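## Task

Move the white radish and the tomato out of the pan and fully into the bag, between its two layers. At the end every other item, including the white ball, must be in the pan. The filled part of the bag must rest on the table, with at most one corner on an arm's base, no part of the bag inside the pan, and none of it hanging more than a finger's width over the table edge.

## Robot and tools

Robot: two 6-joint arms with parallel grippers, left_arm and right_arm. Joint order for each arm, always: waist, shoulder, elbow, wrist pitch, wrist yaw, wrist roll. Stated ranges (rad): waist -2.618 to 3.054, shoulder 0.000 to 3.142, elbow 0.000 to 3.142, wrist pitch -1.571 to 1.571, wrist yaw -1.571 to 1.571, wrist roll -2.094 to 2.094; the true ends may differ by up to 0.059 rad.

Frames: the scene frame has its origin at table-top height midway between the nominal bases, +z up, +x out over the table, +y toward left_arm (arm names do not match image sides). Calibrated bases: left_arm at (-0.019, +0.343, +0.033) m, quat_wxyz (+1.000, 0, 0, -0.008); right_arm at (-0.046, -0.254, +0.023) m, quat_wxyz (+1.000, 0, 0, +0.016). Each gripper's end_effector_position and end_effector_quat_wxyz are in that arm's own base frame; fixed cameras and the table use the scene frame. Reported hand poses can be off by a few centimetres, more when stretched out. The gripper fingers point along its +z and close along its y; the reported point sits between the pads, about 1 cm behind the tips.

A row: 14 numbers, each in [-1, 1], always both arms: left_arm's six joint values then its opening, then right_arm's six joint values and opening. Joint values are offsets, not poses: they are added to the "Joint targets" printed at the start of the action (not to the previous row). Scale: 1.0 equals 2.224 rad for waist, shoulder and elbow, and 8.485 rad for the three wrist joints. The opening is absolute: +1 fully open, -1 closed; values in between send the fingers to where grip_measured reads that number. Sending 0 for a joint re-commands its current target; to leave a gripper alone resend its present command, because 0 is a half-open command.

execute_actions(actions, cameras): actions is a list of up to 15 rows per action, each row one 1/30 s step; a short action holds its last row for the remaining steps. An action is refused for both arms if it would push a joint more than 0.059 rad outside its range; a malformed or out-of-range first action rejects the whole call. Empty list just reports state and images. cameras: list of names, null/omitted/["all"] for all, [] for none; an unknown name invalidates the call.

move(target, speed, blend, opening_speed, blocking, cameras): target is one 14-number row or a list of up to 15 rows, all offsets from the same Joint targets at the call's start (not chained). All joints of both arms travel together, so hands follow curves, with no collision avoidance. speed: rad/s of the joint with the farthest to go, 0.01 to 12.57, default 0.5, one value or one per target. blend: corner rounding in rad per target, default 0. opening_speed: rate of the opening command per second on the -1..+1 scale, at least 0.2; use it to close gently on soft or breakable things. blocking=false returns after about 0.5 s while motion continues. Each path takes at least 0.5 s and over 10 s it stops short. The result adds a "move:" line: done, off_target (resting more than 0.035 rad from target), moving, held (a check withheld steps or the clearance check ended the move), or fault; limits=held flags withheld steps. Done does not mean nothing was touched.

wait(seconds 0 to 10, cameras): let time pass while arms hold their commands; returns early if a running move ends. stop(cameras): brakes a running move; faster moves need more room. zoom_image(camera, region [x0, y0, x1, y1] in pixels, at most 504 by 504): closer view of the latest image from cam_head_left, cam_head_right, cam_high, cam_low, cam_left_wrist or cam_right_wrist (all 896x504). finished_scene(scene): ends the current scene, given by its number; irreversible, and later calls in that reply go to the next scene.

Results: Joint positions (rad, then pad gap in m, 0.094 open) and Joint velocities per arm; "within noise" means an arm is still. Joint targets are what the next offsets count from. grip_measured reads the finger opening on the command scale, empty reading up to about 2.7 mm wide; on a hard part it reads slightly narrower than the part. Joint torques follow joint order without the gripper, include arm weight, and the first three wrap at ±28 N m. "joint sent to its limit" means a joint was clipped at its true end. "joint command not followed" means the clearance check altered targets. MOTOR HOT appears at 75 °C; at 90 °C OVER-TEMPERATURE FAULT folds that arm away for good, and at 100 °C it goes limp.

Motion limits: each step a joint target may lead its measured angle by at most 0.339 rad (big joints) or 2.2 rad (wrist); targets putting the hand over 200 mm from where it is get scaled back, so large moves need several actions. Friction and gravity can leave joints short; tiny turns may not occur. To stop an arm pressing on something, command its targets back past its measured positions. Thinking time lets the scene run on.

Avoid: dropping or releasing moving items, anything leaving the table, fast impacts, hard pushes on fixed or heavy objects, any contact or grip between the two arms (can end the scene), stretching or straining arms for long (heat). Objects may occasionally be nudged by outside pushes.

Each tool is called after "Request:" as name([rows], argument=value, ...), one row to a line, values as JSON.

## Session

Request:
execute_actions(actions=[])

Scene clock: 0.00 s.
left_arm: end_effector_position=(+0.4024, -0.0004, +0.0967) grip_measured=+1.000 end_effector_quat_wxyz=(+0.587, -0.029, +0.806, +0.069) | right_arm: end_effector_position=(+0.3916, -0.0332, +0.0721) grip_measured=+1.000 end_effector_quat_wxyz=(+0.525, +0.060, +0.848, -0.037)
Joint positions: left_arm=[-0.108 1.582 0.391 0.875 -0.249 0.001 0.094] | right_arm=[-0.048 1.537 0.415 0.659 0.083 0.041 0.094]
Joint velocities: within noise
Joint torques (N m): no reading
Heat: left arm: 25 °C; right arm: 28 °C.
Joint targets: left_arm=[-0.108 1.579 0.395 0.869 -0.249 0.001] | right_arm=[-0.048 1.527 0.425 0.672 0.084 0.041]
Tool commands: left_gripper/opening=+1.0 right_gripper/opening=+1.0

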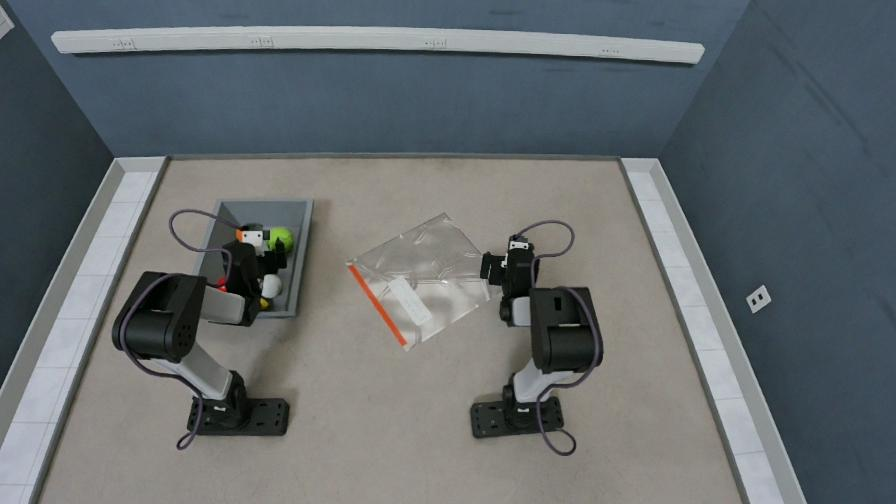

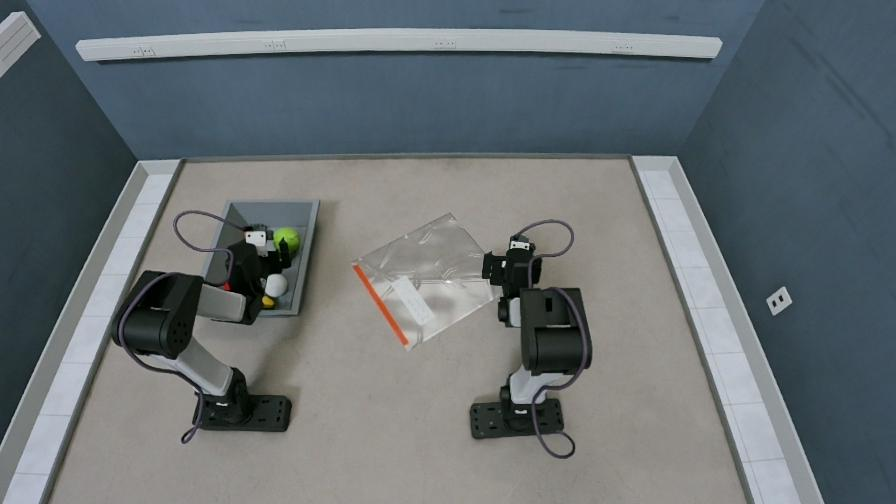

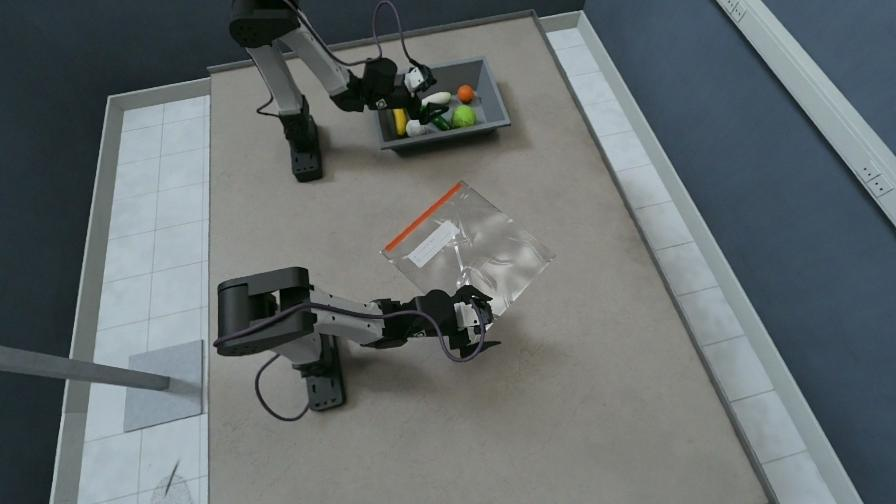

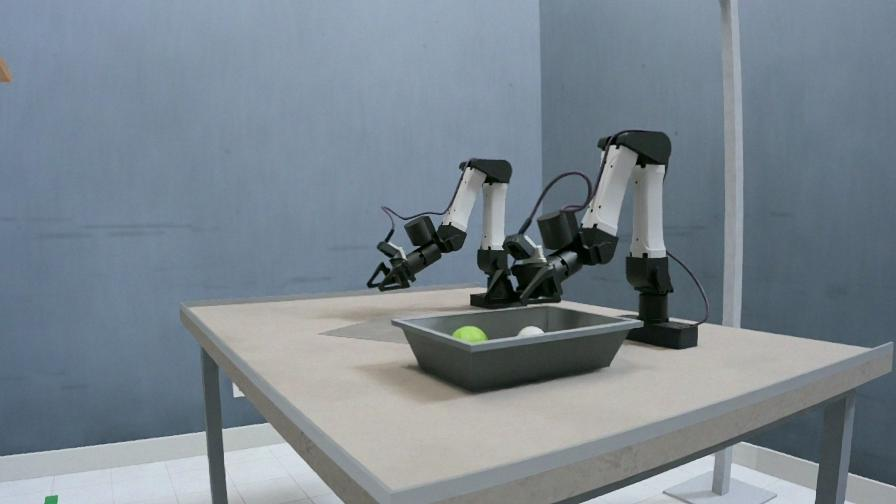

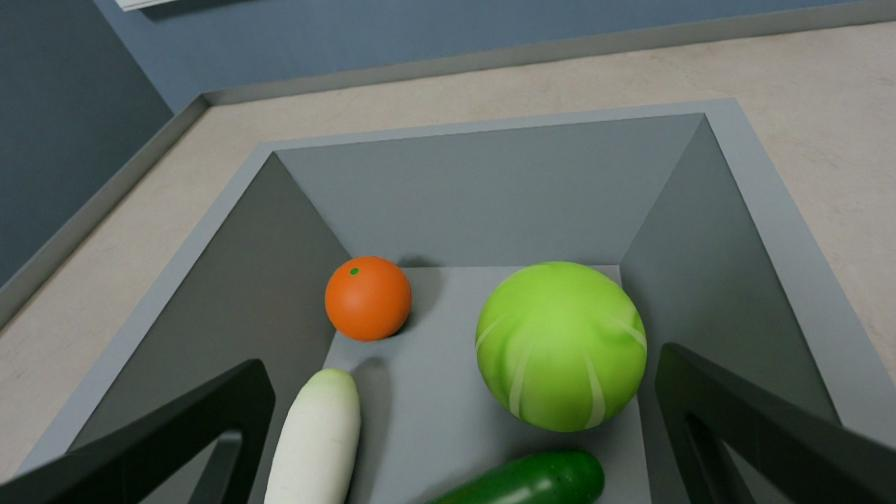

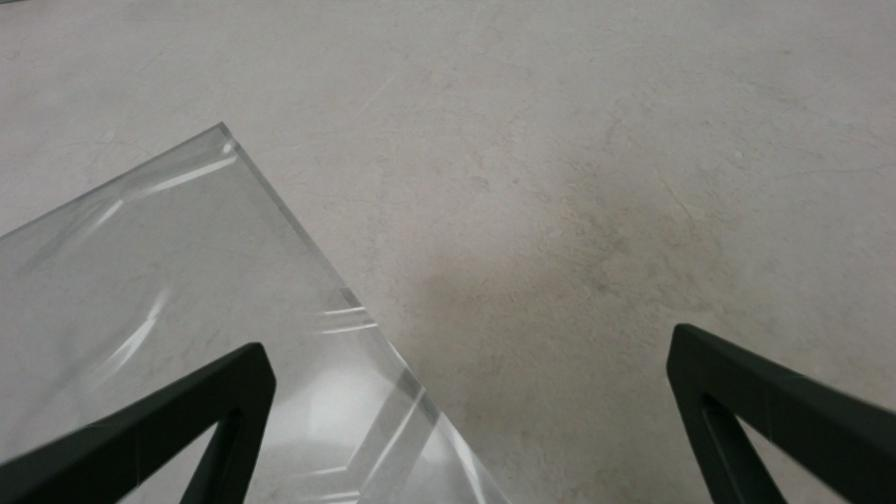

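Request:
zoom_image(camera="cam_high", region=[340, 30, 560, 290])

Request:
zoom_image(camera="cam_head_left", region=[170, 180, 520, 370])

Scaled by 1.938 from the camera's 896x504 image, which has a finer 1280x720 frame.

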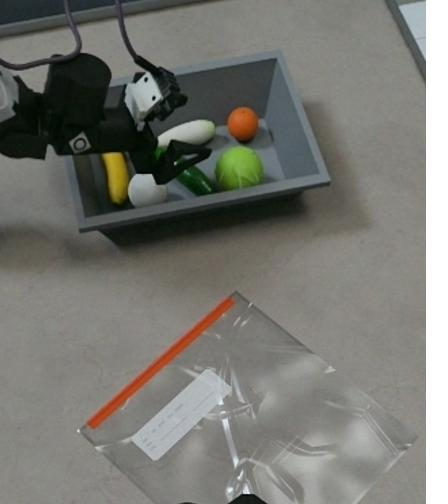

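Scaled by 1.440 from the camera's 896x504 image, which has a finer 1280x720 frame.

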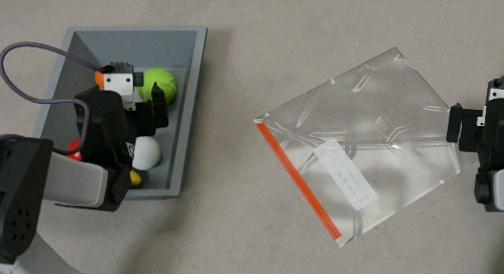

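Request:
move([
  [0,-0.395,0.2046,-0.2144,0.0293,0,1,0,-0.237,0.1686,-0.15,-0.0099,-0.0048,1],
  [-0.311,-0.395,0.2046,-0.2144,0.0293,0,1,0.157,-0.237,0.1686,-0.15,-0.0099,-0.0048,1],
], speed=1.8, blend=0.3)

Scene clock: 4.53 s.
left_arm: end_effector_position=(+0.1595, -0.1593, +0.1959) grip_measured=+1.000 end_effector_quat_wxyz=(+0.346, +0.357, +0.856, -0.140) | right_arm: end_effector_position=(+0.2845, +0.0854, +0.1505) grip_measured=+1.000 end_effector_quat_wxyz=(+0.350, -0.133, +0.926, +0.050)
Joint positions: left_arm=[-0.793 0.702 0.83 -0.934 -0.01 0.001 0.094] | right_arm=[0.295 1.015 0.77 -0.603 0.006 0.007 0.094]
Joint velocities: within noise
Joint torques (N m): left_arm=[-0.29 0.08 9.83 1.78 0.11 -0.06] | right_arm=[0.65 -3.77 10.03 1.47 -0.08 -0.03]
Heat: left arm: 27 °C; right arm: 28 °C.
Joint targets: left_arm=[-0.799 0.700 0.850 -0.951 0.000 0.001] | right_arm=[0.301 1.000 0.800 -0.600 0.000 0.000]
move: done

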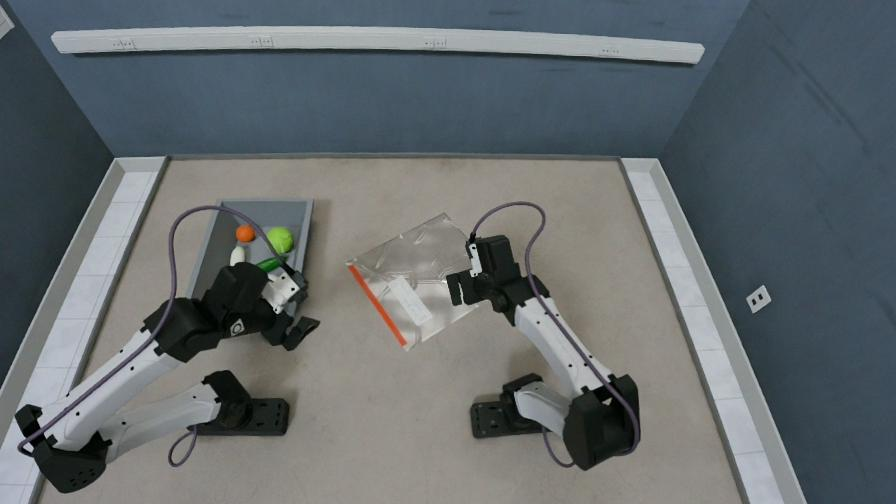

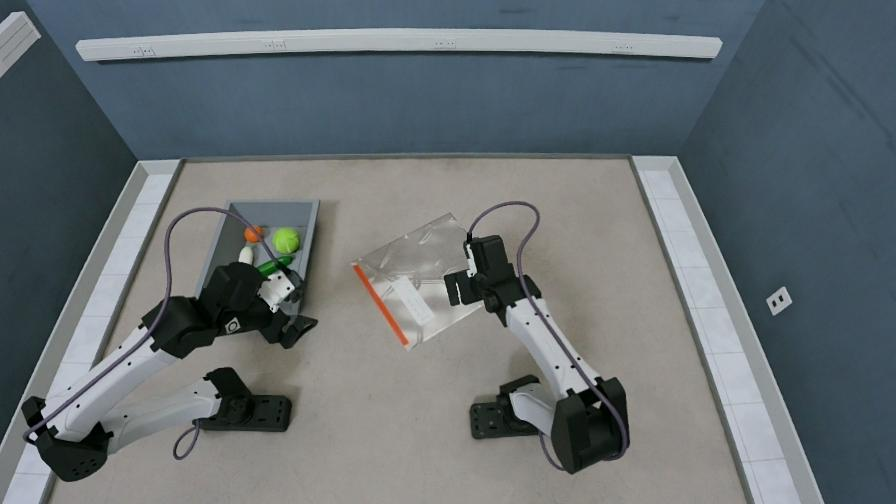

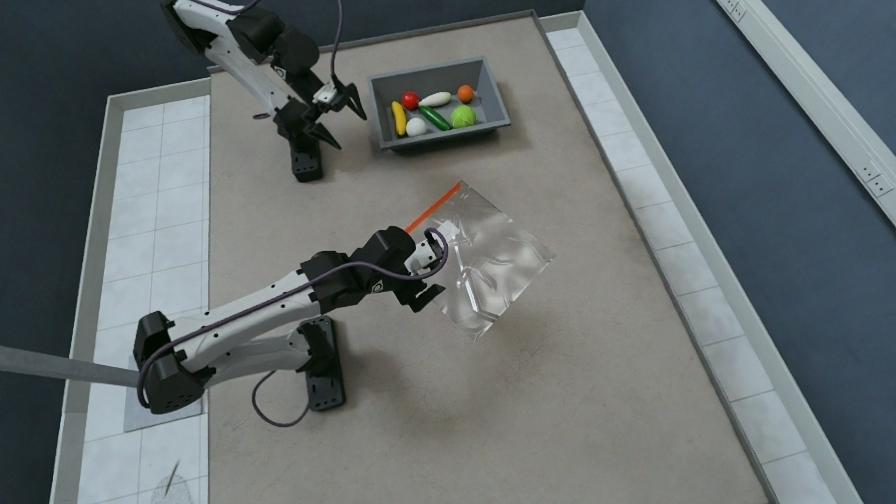

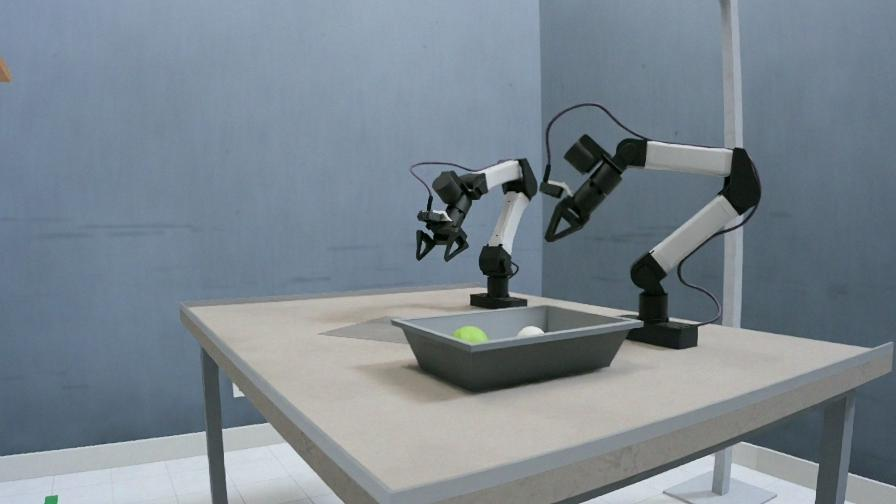

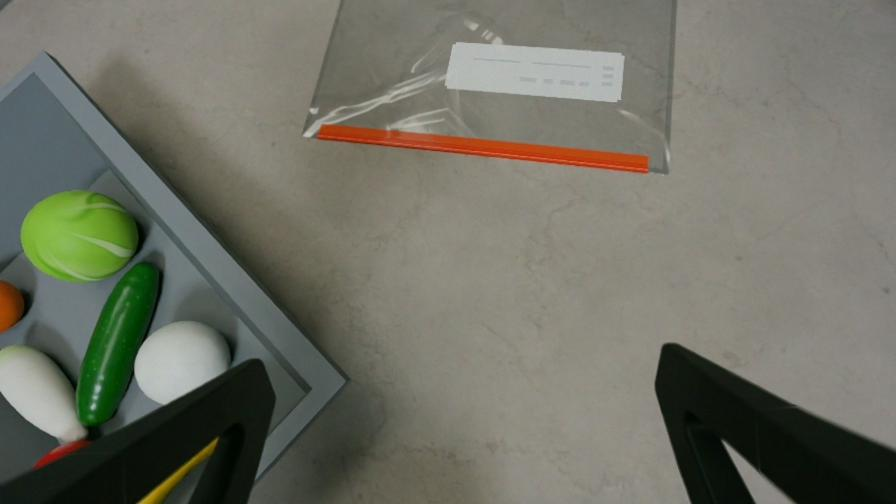

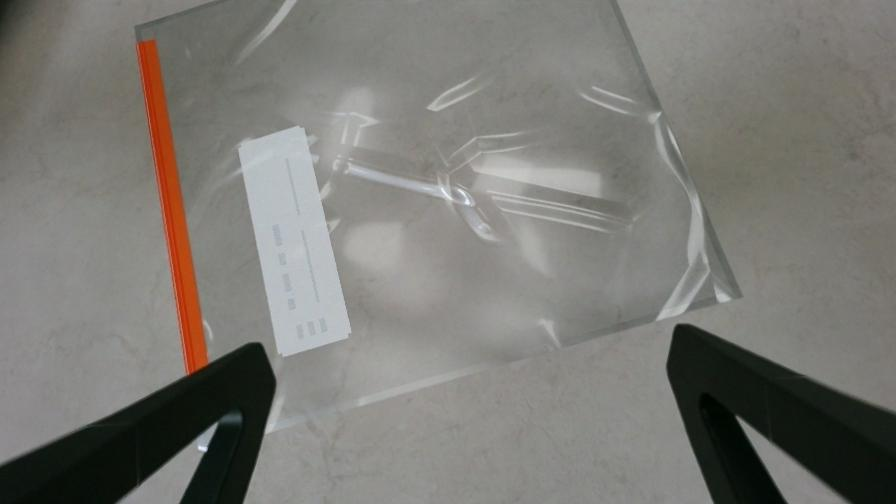

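Request:
zoom_image(camera="cam_left_wrist", region=[290, 0, 690, 190])

Request:
zoom_image(camera="cam_right_wrist", region=[120, 0, 520, 460])

Scaled by 1.260 from the camera's 896x504 image, which has a finer 1280x720 frame.

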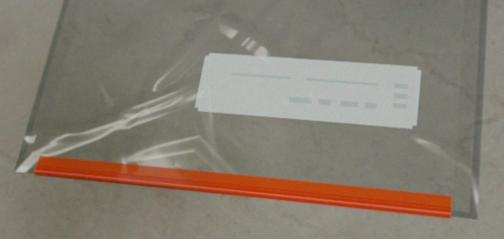

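Scaled by 1.096 from the camera's 896x504 image, which has a finer 1280x720 frame.

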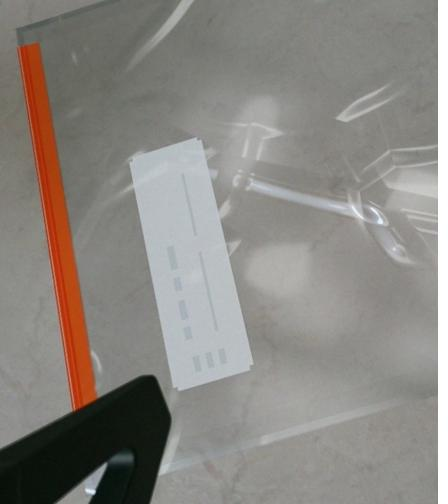

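Request:
move(target=[-0.0229,-0.1857,-0.2788,0.0363,0,0,1,0.1983,0.4654,0.3804,-0.0543,0,0.2027,0.28], speed=1.2)

Scene clock: 10.00 s.
left_arm: end_effector_position=(+0.1374, -0.1517, +0.0770) grip_measured=+1.000 end_effector_quat_wxyz=(+0.386, +0.370, +0.828, -0.168) | right_arm: end_effector_position=(+0.3043, +0.2776, +0.0629) grip_measured=+0.281 end_effector_quat_wxyz=(+0.021, +0.466, +0.883, +0.051)
Joint positions: left_arm=[-0.844 0.296 0.242 -0.648 -0.01 0.001 0.094] | right_arm=[0.741 2.024 1.619 -1.055 0.004 1.712 0.06]
Joint velocities: within noise
Joint torques (N m): left_arm=[-0.27 0.83 7.13 2.21 0.1 -0.05] | right_arm=[0.17 -8.92 8.66 0.32 -0.02 0.11]
Heat: left arm: 28 °C; right arm: 29 °C.
Joint targets: left_arm=[-0.850 0.287 0.230 -0.643 0.000 0.001] | right_arm=[0.743 2.035 1.646 -1.061 0.000 1.720]
move: done

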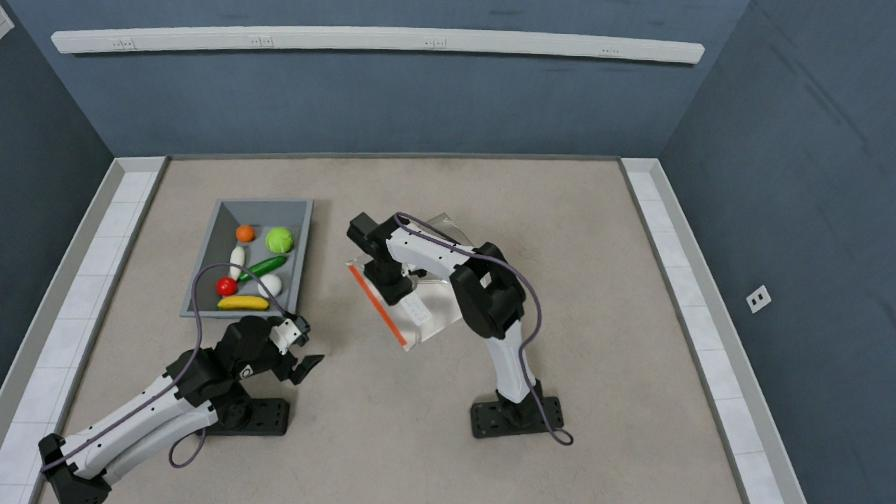

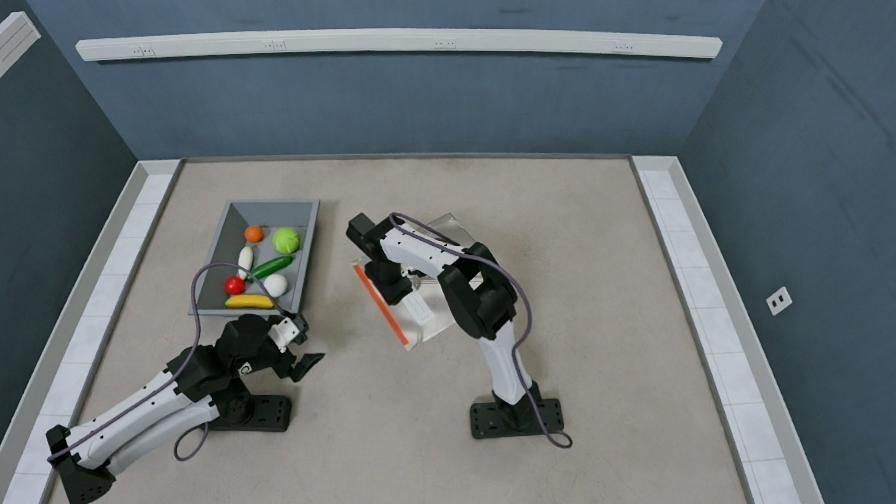

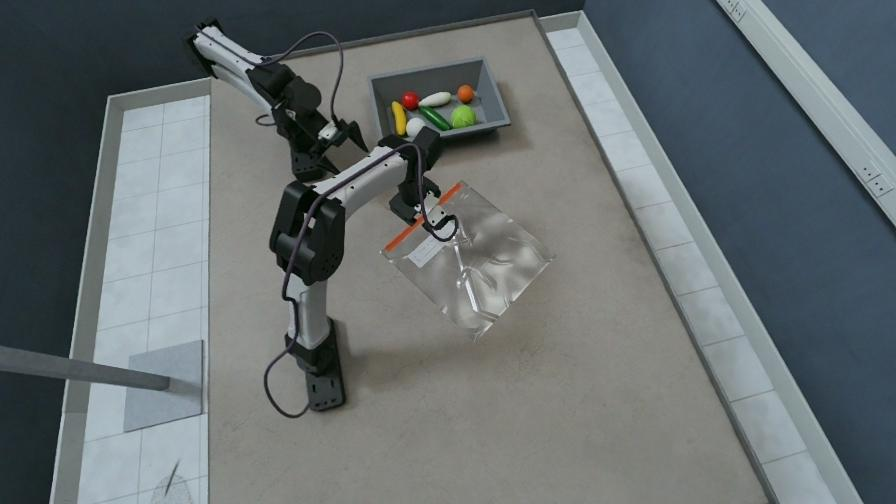

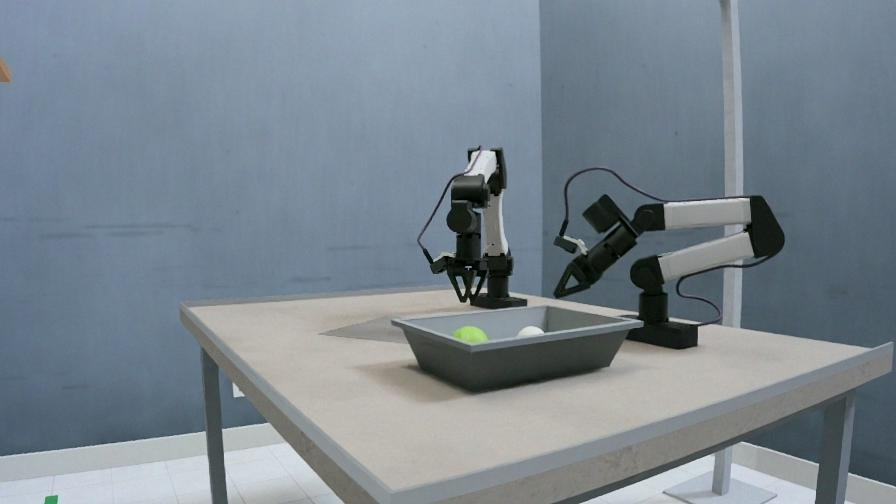

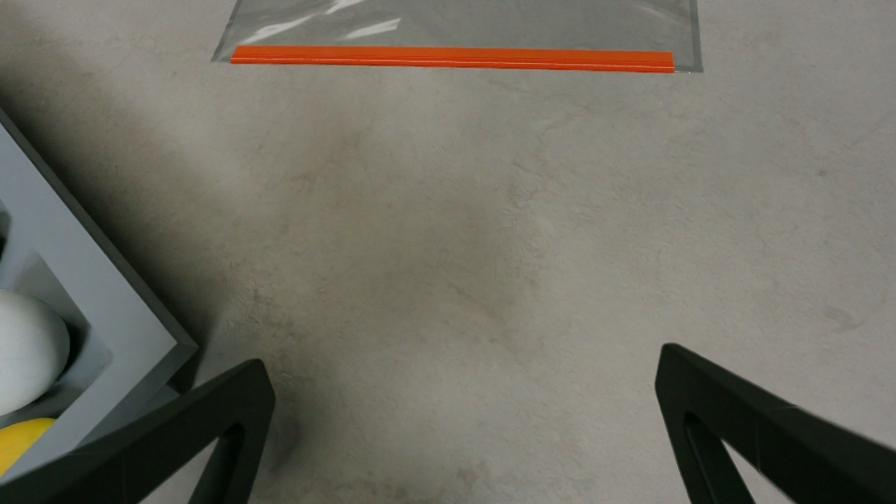

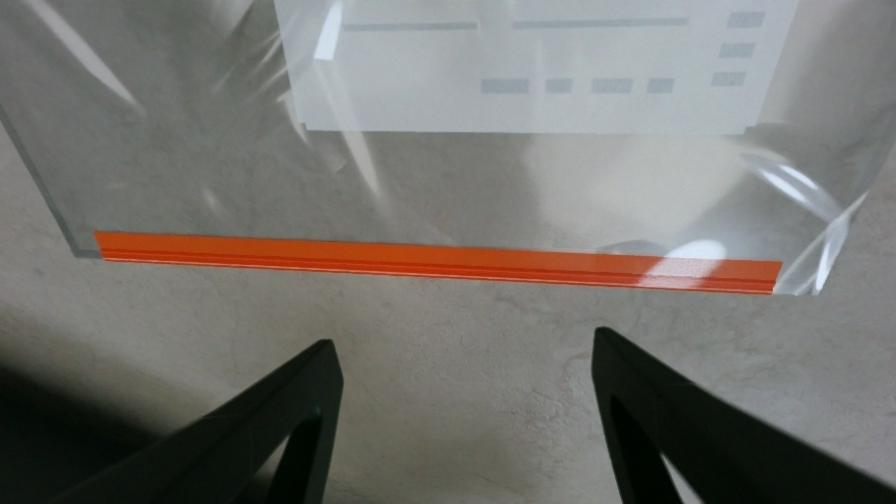

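Request:
zoom_image(camera="cam_right_wrist", region=[500, 100, 880, 320])

Request:
zoom_image(camera="cam_left_wrist", region=[200, 0, 720, 90])

Scaled by 1.326 from the camera's 896x504 image, which has a finer 1280x720 frame.

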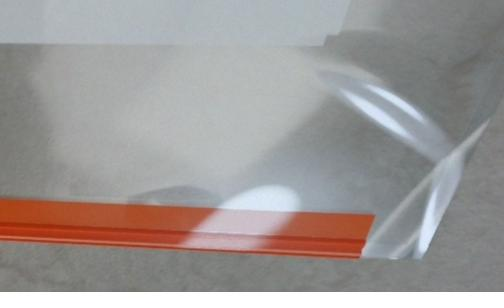

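Region (200, 0, 720, 90) is 520x90 pixels. A region can be at most 504 by 504 pixels.

Request:
move(target=[0,0,0,0,0,0,1,-0.0806,0.004,-0.0477,0.0136,0,-0.0218,0.28], speed=0.8, cameras=["cam_right_wrist","cam_left_wrist","cam_high"])

Scene clock: 14.63 s.
left_arm: end_effector_position=(+0.1375, -0.1518, +0.0772) grip_measured=+1.000 end_effector_quat_wxyz=(+0.386, +0.370, +0.828, -0.168) | right_arm: end_effector_position=(+0.3503, +0.2184, +0.0419) grip_measured=+0.281 end_effector_quat_wxyz=(+0.031, +0.472, +0.879, +0.054)
Joint positions: left_arm=[-0.844 0.295 0.242 -0.648 -0.01 0.001 0.094] | right_arm=[0.558 2.032 1.543 -0.957 0.001 1.543 0.06]
Joint velocities: within noise
Joint torques (N m): left_arm=[-0.29 0.81 7.17 2.17 0.11 -0.06] | right_arm=[0.58 -8.76 5.79 0.53 0.02 -0.05]
Heat: left arm: 29 °C; right arm: 30 °C.
Joint targets: left_arm=[-0.850 0.287 0.230 -0.643 0.000 0.001] | right_arm=[0.563 2.044 1.541 -0.946 0.000 1.535]
move: done
Images, in order (width x height): cam_high 896x504, cam_left_wrist 896x504, cam_right_wrist 896x504.

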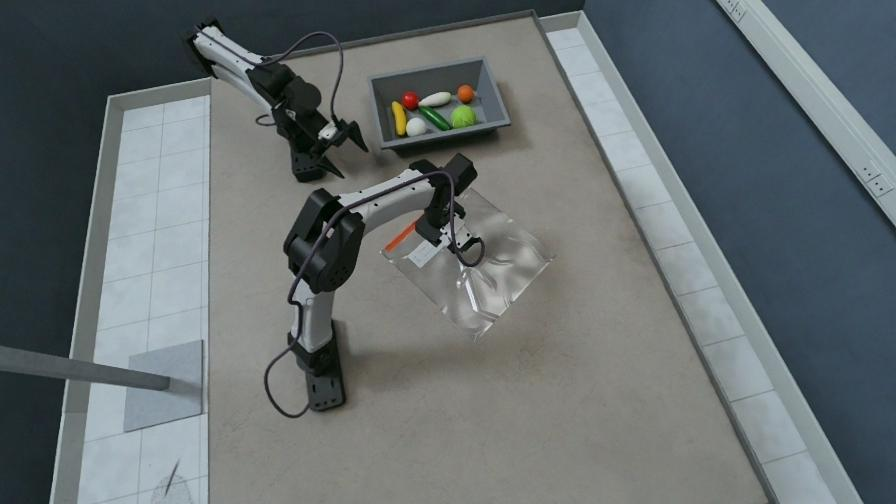

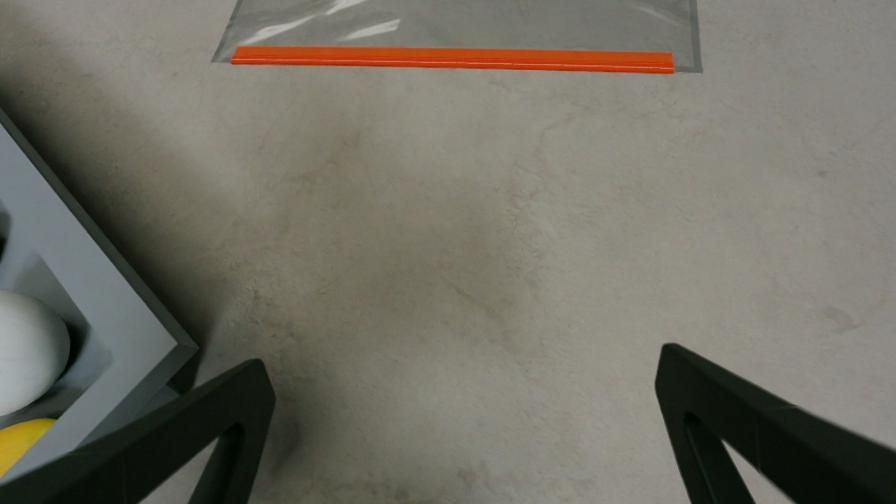

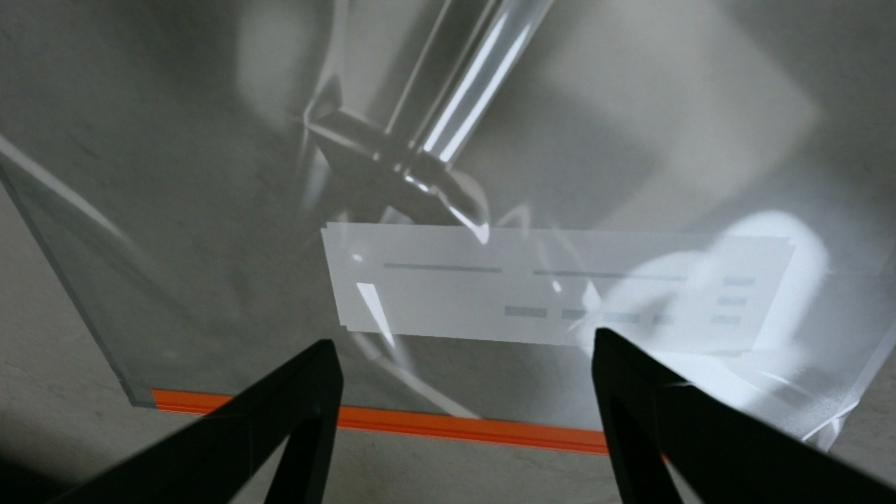

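Request:
move([
  [0,0,0,0,0,0,1,-0.0088,0.0225,-0.04,0.0164,0,-0.0023,0.28],
  [0,0,0,0,0,0,1,-0.0088,0.0345,-0.0535,0.023,0,-0.0023,0.28],
], speed=[0.4,0.12], cameras=["cam_right_wrist"])

Scene clock: 16.60 s.
left_arm: end_effector_position=(+0.1375, -0.1518, +0.0772) grip_measured=+1.000 end_effector_quat_wxyz=(+0.386, +0.370, +0.828, -0.168) | right_arm: end_effector_position=(+0.3530, +0.2156, -0.0050) grip_measured=+0.281 end_effector_quat_wxyz=(+0.032, +0.467, +0.882, +0.054)
Joint positions: left_arm=[-0.844 0.295 0.242 -0.648 -0.01 0.001 0.094] | right_arm=[0.549 2.092 1.438 -0.79 0.001 1.523 0.06]
Joint velocities: left_arm=[within noise] | right_arm=[-0.012 -0.022 0.002 -0.081 -0.154 0.007 0.001]
Joint torques (N m): left_arm=[-0.29 0.84 7.17 2.17 0.1 -0.06] | right_arm=[-0.46 -7.5 4.18 0.84 0.02 -0.04]
Heat: left arm: 30 °C; right arm: 30 °C.
Joint targets: left_arm=[-0.850 0.287 0.230 -0.643 0.000 0.001] | right_arm=[0.544 2.121 1.421 -0.750 0.000 1.516]
move: off_target (right_arm); right_arm: the wrist pitch is farthest, 0.039 rad from its target
Images, in order (width x height): cam_right_wrist 896x504.

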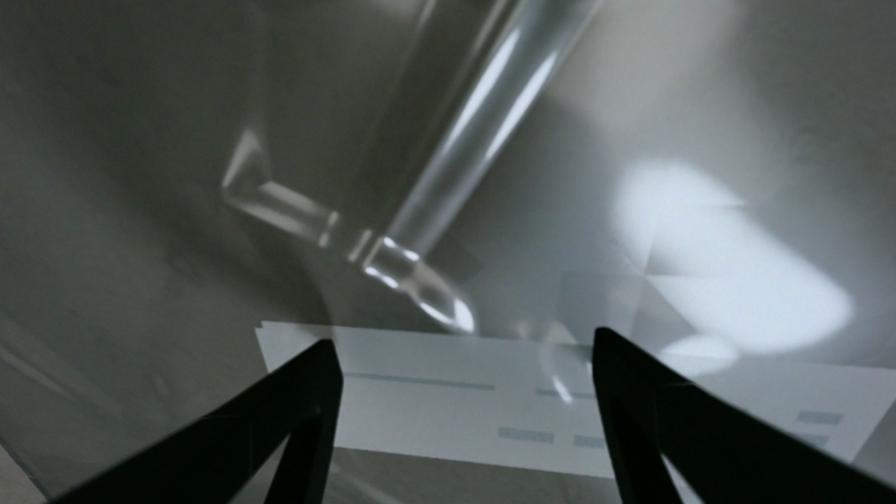

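Request:
move([
  [0,0,0,0,0,0,1,0,-0.0135,0.027,-0.0106,0,0,0.28],
  [0,0,0,0,0,0,1,0.04,-0.0135,0.027,-0.0106,0,0.0105,0.28],
  [0,0,0,0,0,0,1,0.04,-0.001,0.002,-0.001,0,0.0105,0.28],
], speed=[0.3,0.3,0.12], cameras=["cam_right_wrist"])

Scene clock: 18.57 s.
left_arm: end_effector_position=(+0.1375, -0.1518, +0.0772) grip_measured=+1.000 end_effector_quat_wxyz=(+0.386, +0.370, +0.828, -0.168) | right_arm: end_effector_position=(+0.3337, +0.2460, -0.0048) grip_measured=+0.281 end_effector_quat_wxyz=(+0.028, +0.462, +0.885, +0.057)
Joint positions: left_arm=[-0.844 0.295 0.242 -0.648 -0.01 0.001 0.094] | right_arm=[0.635 2.094 1.441 -0.791 0 1.598 0.06]
Joint velocities: within noise
Joint torques (N m): left_arm=[-0.29 0.79 7.15 2.17 0.11 -0.05] | right_arm=[-0.21 -7.75 4.25 0.74 0.02 0.12]
Heat: left arm: 30 °C; right arm: 31 °C.
Joint targets: left_arm=[-0.850 0.287 0.230 -0.643 0.000 0.001] | right_arm=[0.633 2.118 1.426 -0.759 0.000 1.605]
move: done
Images, in order (width x height): cam_right_wrist 896x504.

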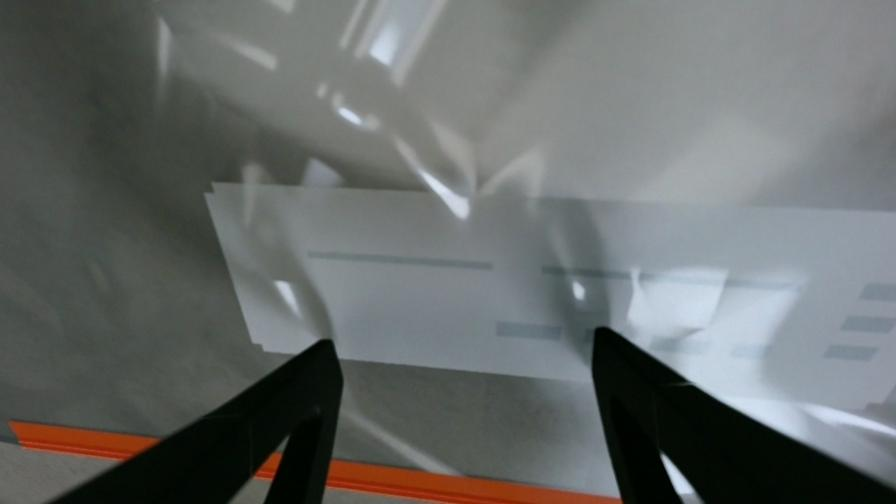

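Request:
move(target=[0,0,0,0,0,0,1,0,0.0058,-0.0105,0.0044,0,0,0.28], speed=0.1, cameras=["cam_right_wrist"])

Scene clock: 19.50 s.
left_arm: end_effector_position=(+0.1375, -0.1518, +0.0772) grip_measured=+1.000 end_effector_quat_wxyz=(+0.386, +0.370, +0.828, -0.168) | right_arm: end_effector_position=(+0.3334, +0.2457, -0.0060) grip_measured=+0.281 end_effector_quat_wxyz=(+0.028, +0.462, +0.885, +0.058)
Joint positions: left_arm=[-0.844 0.295 0.242 -0.648 -0.01 0.001 0.094] | right_arm=[0.635 2.094 1.436 -0.785 0 1.598 0.06]
Joint velocities: within noise
Joint torques (N m): left_arm=[-0.34 0.79 7.19 2.18 0.1 -0.05] | right_arm=[-0.23 -6.74 2.54 1.07 0.02 0.12]
Heat: left arm: 30 °C; right arm: 31 °C.
Joint targets: left_arm=[-0.850 0.287 0.230 -0.643 0.000 0.001] | right_arm=[0.633 2.131 1.402 -0.722 0.000 1.605]
move: off_target (right_arm); right_arm: the wrist pitch is farthest, 0.063 rad from its target
Images, in order (width x height): cam_right_wrist 896x504.

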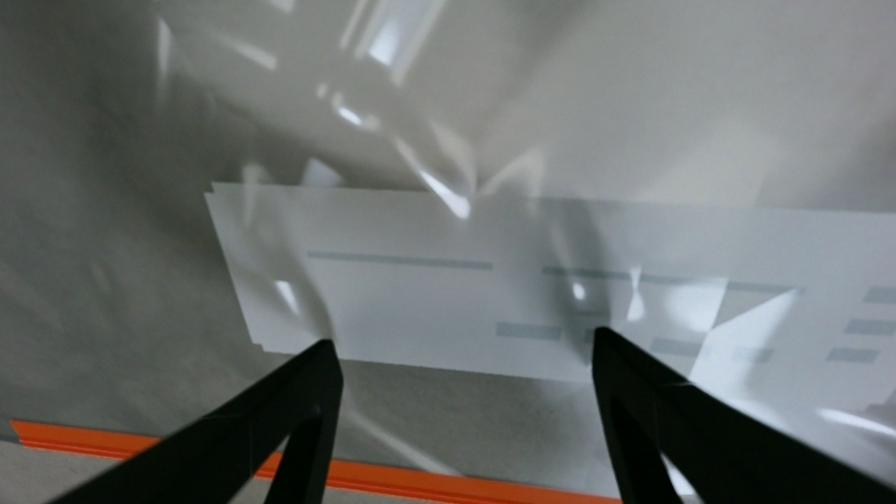

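Request:
move(target=[0,0,0,0,0,0,1,0,-0.003,0.006,-0.0025,0,0,-1], opening_speed=0.8, speed=0.1, cameras=["cam_right_wrist","cam_left_wrist"])

Scene clock: 21.70 s.
left_arm: end_effector_position=(+0.1375, -0.1518, +0.0772) grip_measured=+1.000 end_effector_quat_wxyz=(+0.386, +0.370, +0.828, -0.168) | right_arm: end_effector_position=(+0.3330, +0.2454, -0.0078) grip_measured=-0.991 end_effector_quat_wxyz=(+0.028, +0.462, +0.884, +0.058)
Joint positions: left_arm=[-0.844 0.295 0.242 -0.648 -0.01 0.001 0.094] | right_arm=[0.635 2.094 1.428 -0.776 0 1.599 0]
Joint velocities: within noise
Joint torques (N m): left_arm=[-0.29 0.81 7.2 2.17 0.11 -0.05] | right_arm=[-0.23 -7.3 4.53 0.76 0.02 0.11]
Heat: left arm: 31 °C; right arm: 31 °C.
Joint targets: left_arm=[-0.850 0.287 0.230 -0.643 0.000 0.001] | right_arm=[0.633 2.125 1.416 -0.743 0.000 1.605]
move: done
Images, in order (width x height): cam_left_wrist 896x504, cam_right_wrist 896x504.

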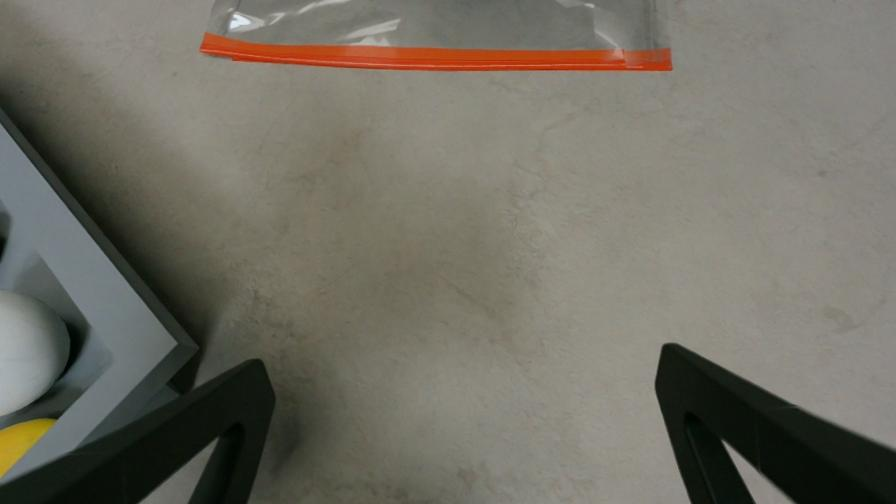

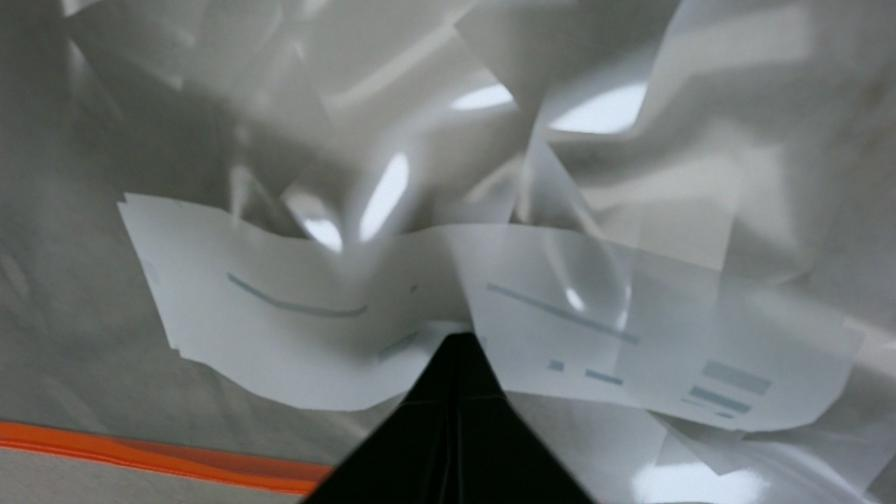

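Request:
move(target=[0,0,0,0,0,0,1,0,-0.034,0.0585,-0.0236,0,0,-1], speed=0.15)

Scene clock: 23.80 s.
left_arm: end_effector_position=(+0.1375, -0.1518, +0.0772) grip_measured=+1.000 end_effector_quat_wxyz=(+0.386, +0.370, +0.828, -0.168) | right_arm: end_effector_position=(+0.3263, +0.2405, +0.0122) grip_measured=-0.991 end_effector_quat_wxyz=(+0.014, +0.463, +0.886, +0.027)
Joint positions: left_arm=[-0.844 0.295 0.242 -0.648 -0.01 0.001 0.094] | right_arm=[0.635 2.094 1.52 -0.936 0 1.599 0]
Joint velocities: within noise
Joint torques (N m): left_arm=[-0.25 0.84 7.17 2.17 0.1 -0.05] | right_arm=[-0.2 -14.01 8.2 0.26 0.02 0.11]
Heat: left arm: 31 °C; right arm: 31 °C.
Joint targets: left_arm=[-0.850 0.287 0.230 -0.643 0.000 0.001] | right_arm=[0.633 2.049 1.546 -0.943 0.000 1.605]
move: off_target (right_arm); right_arm: the shoulder is farthest, 0.044 rad from its target

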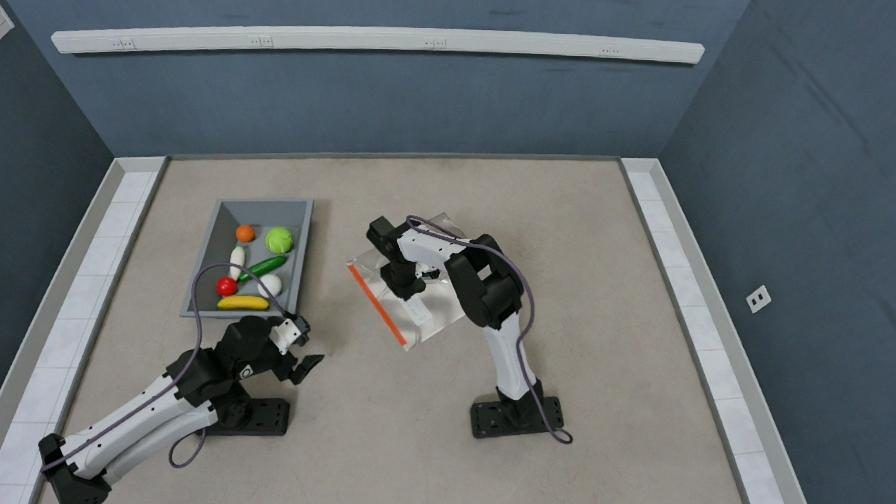

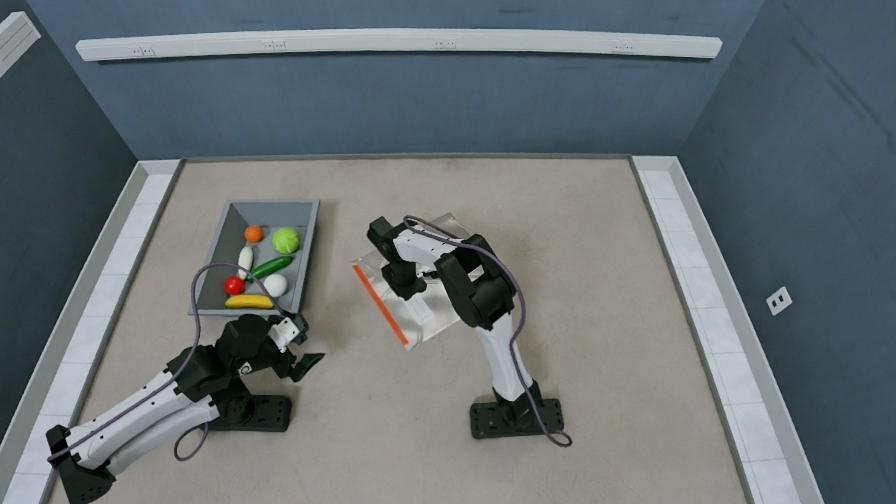

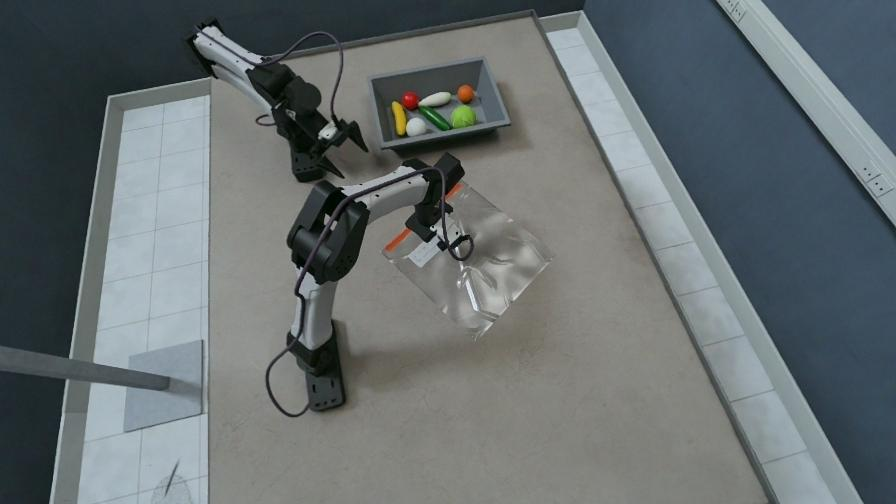

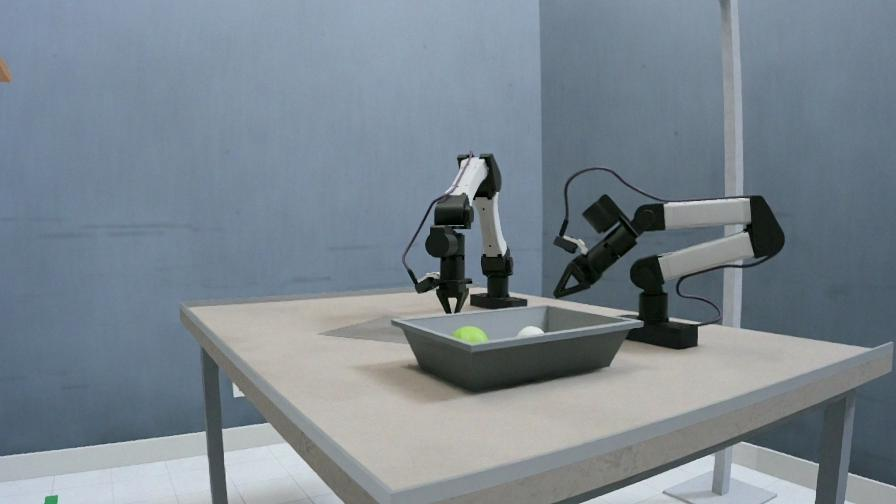

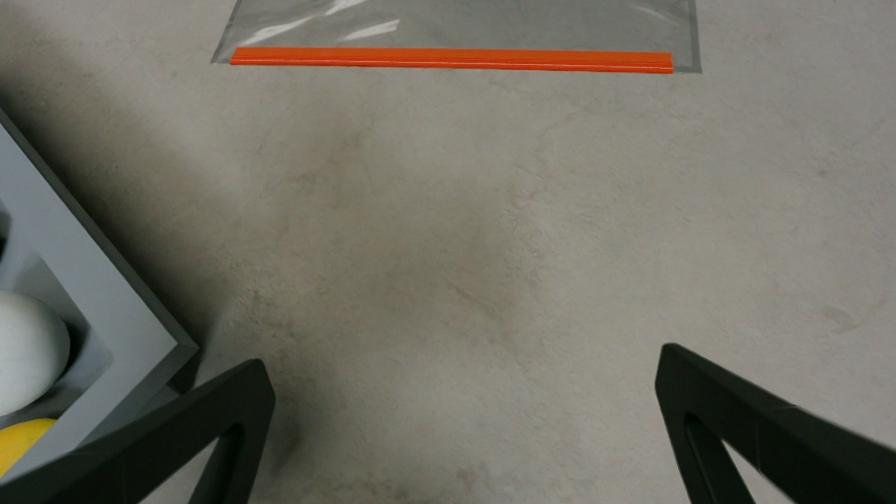

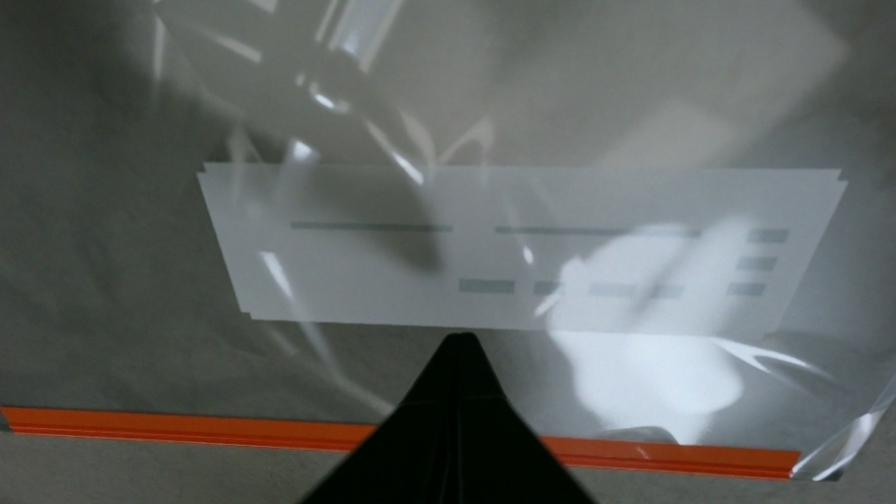

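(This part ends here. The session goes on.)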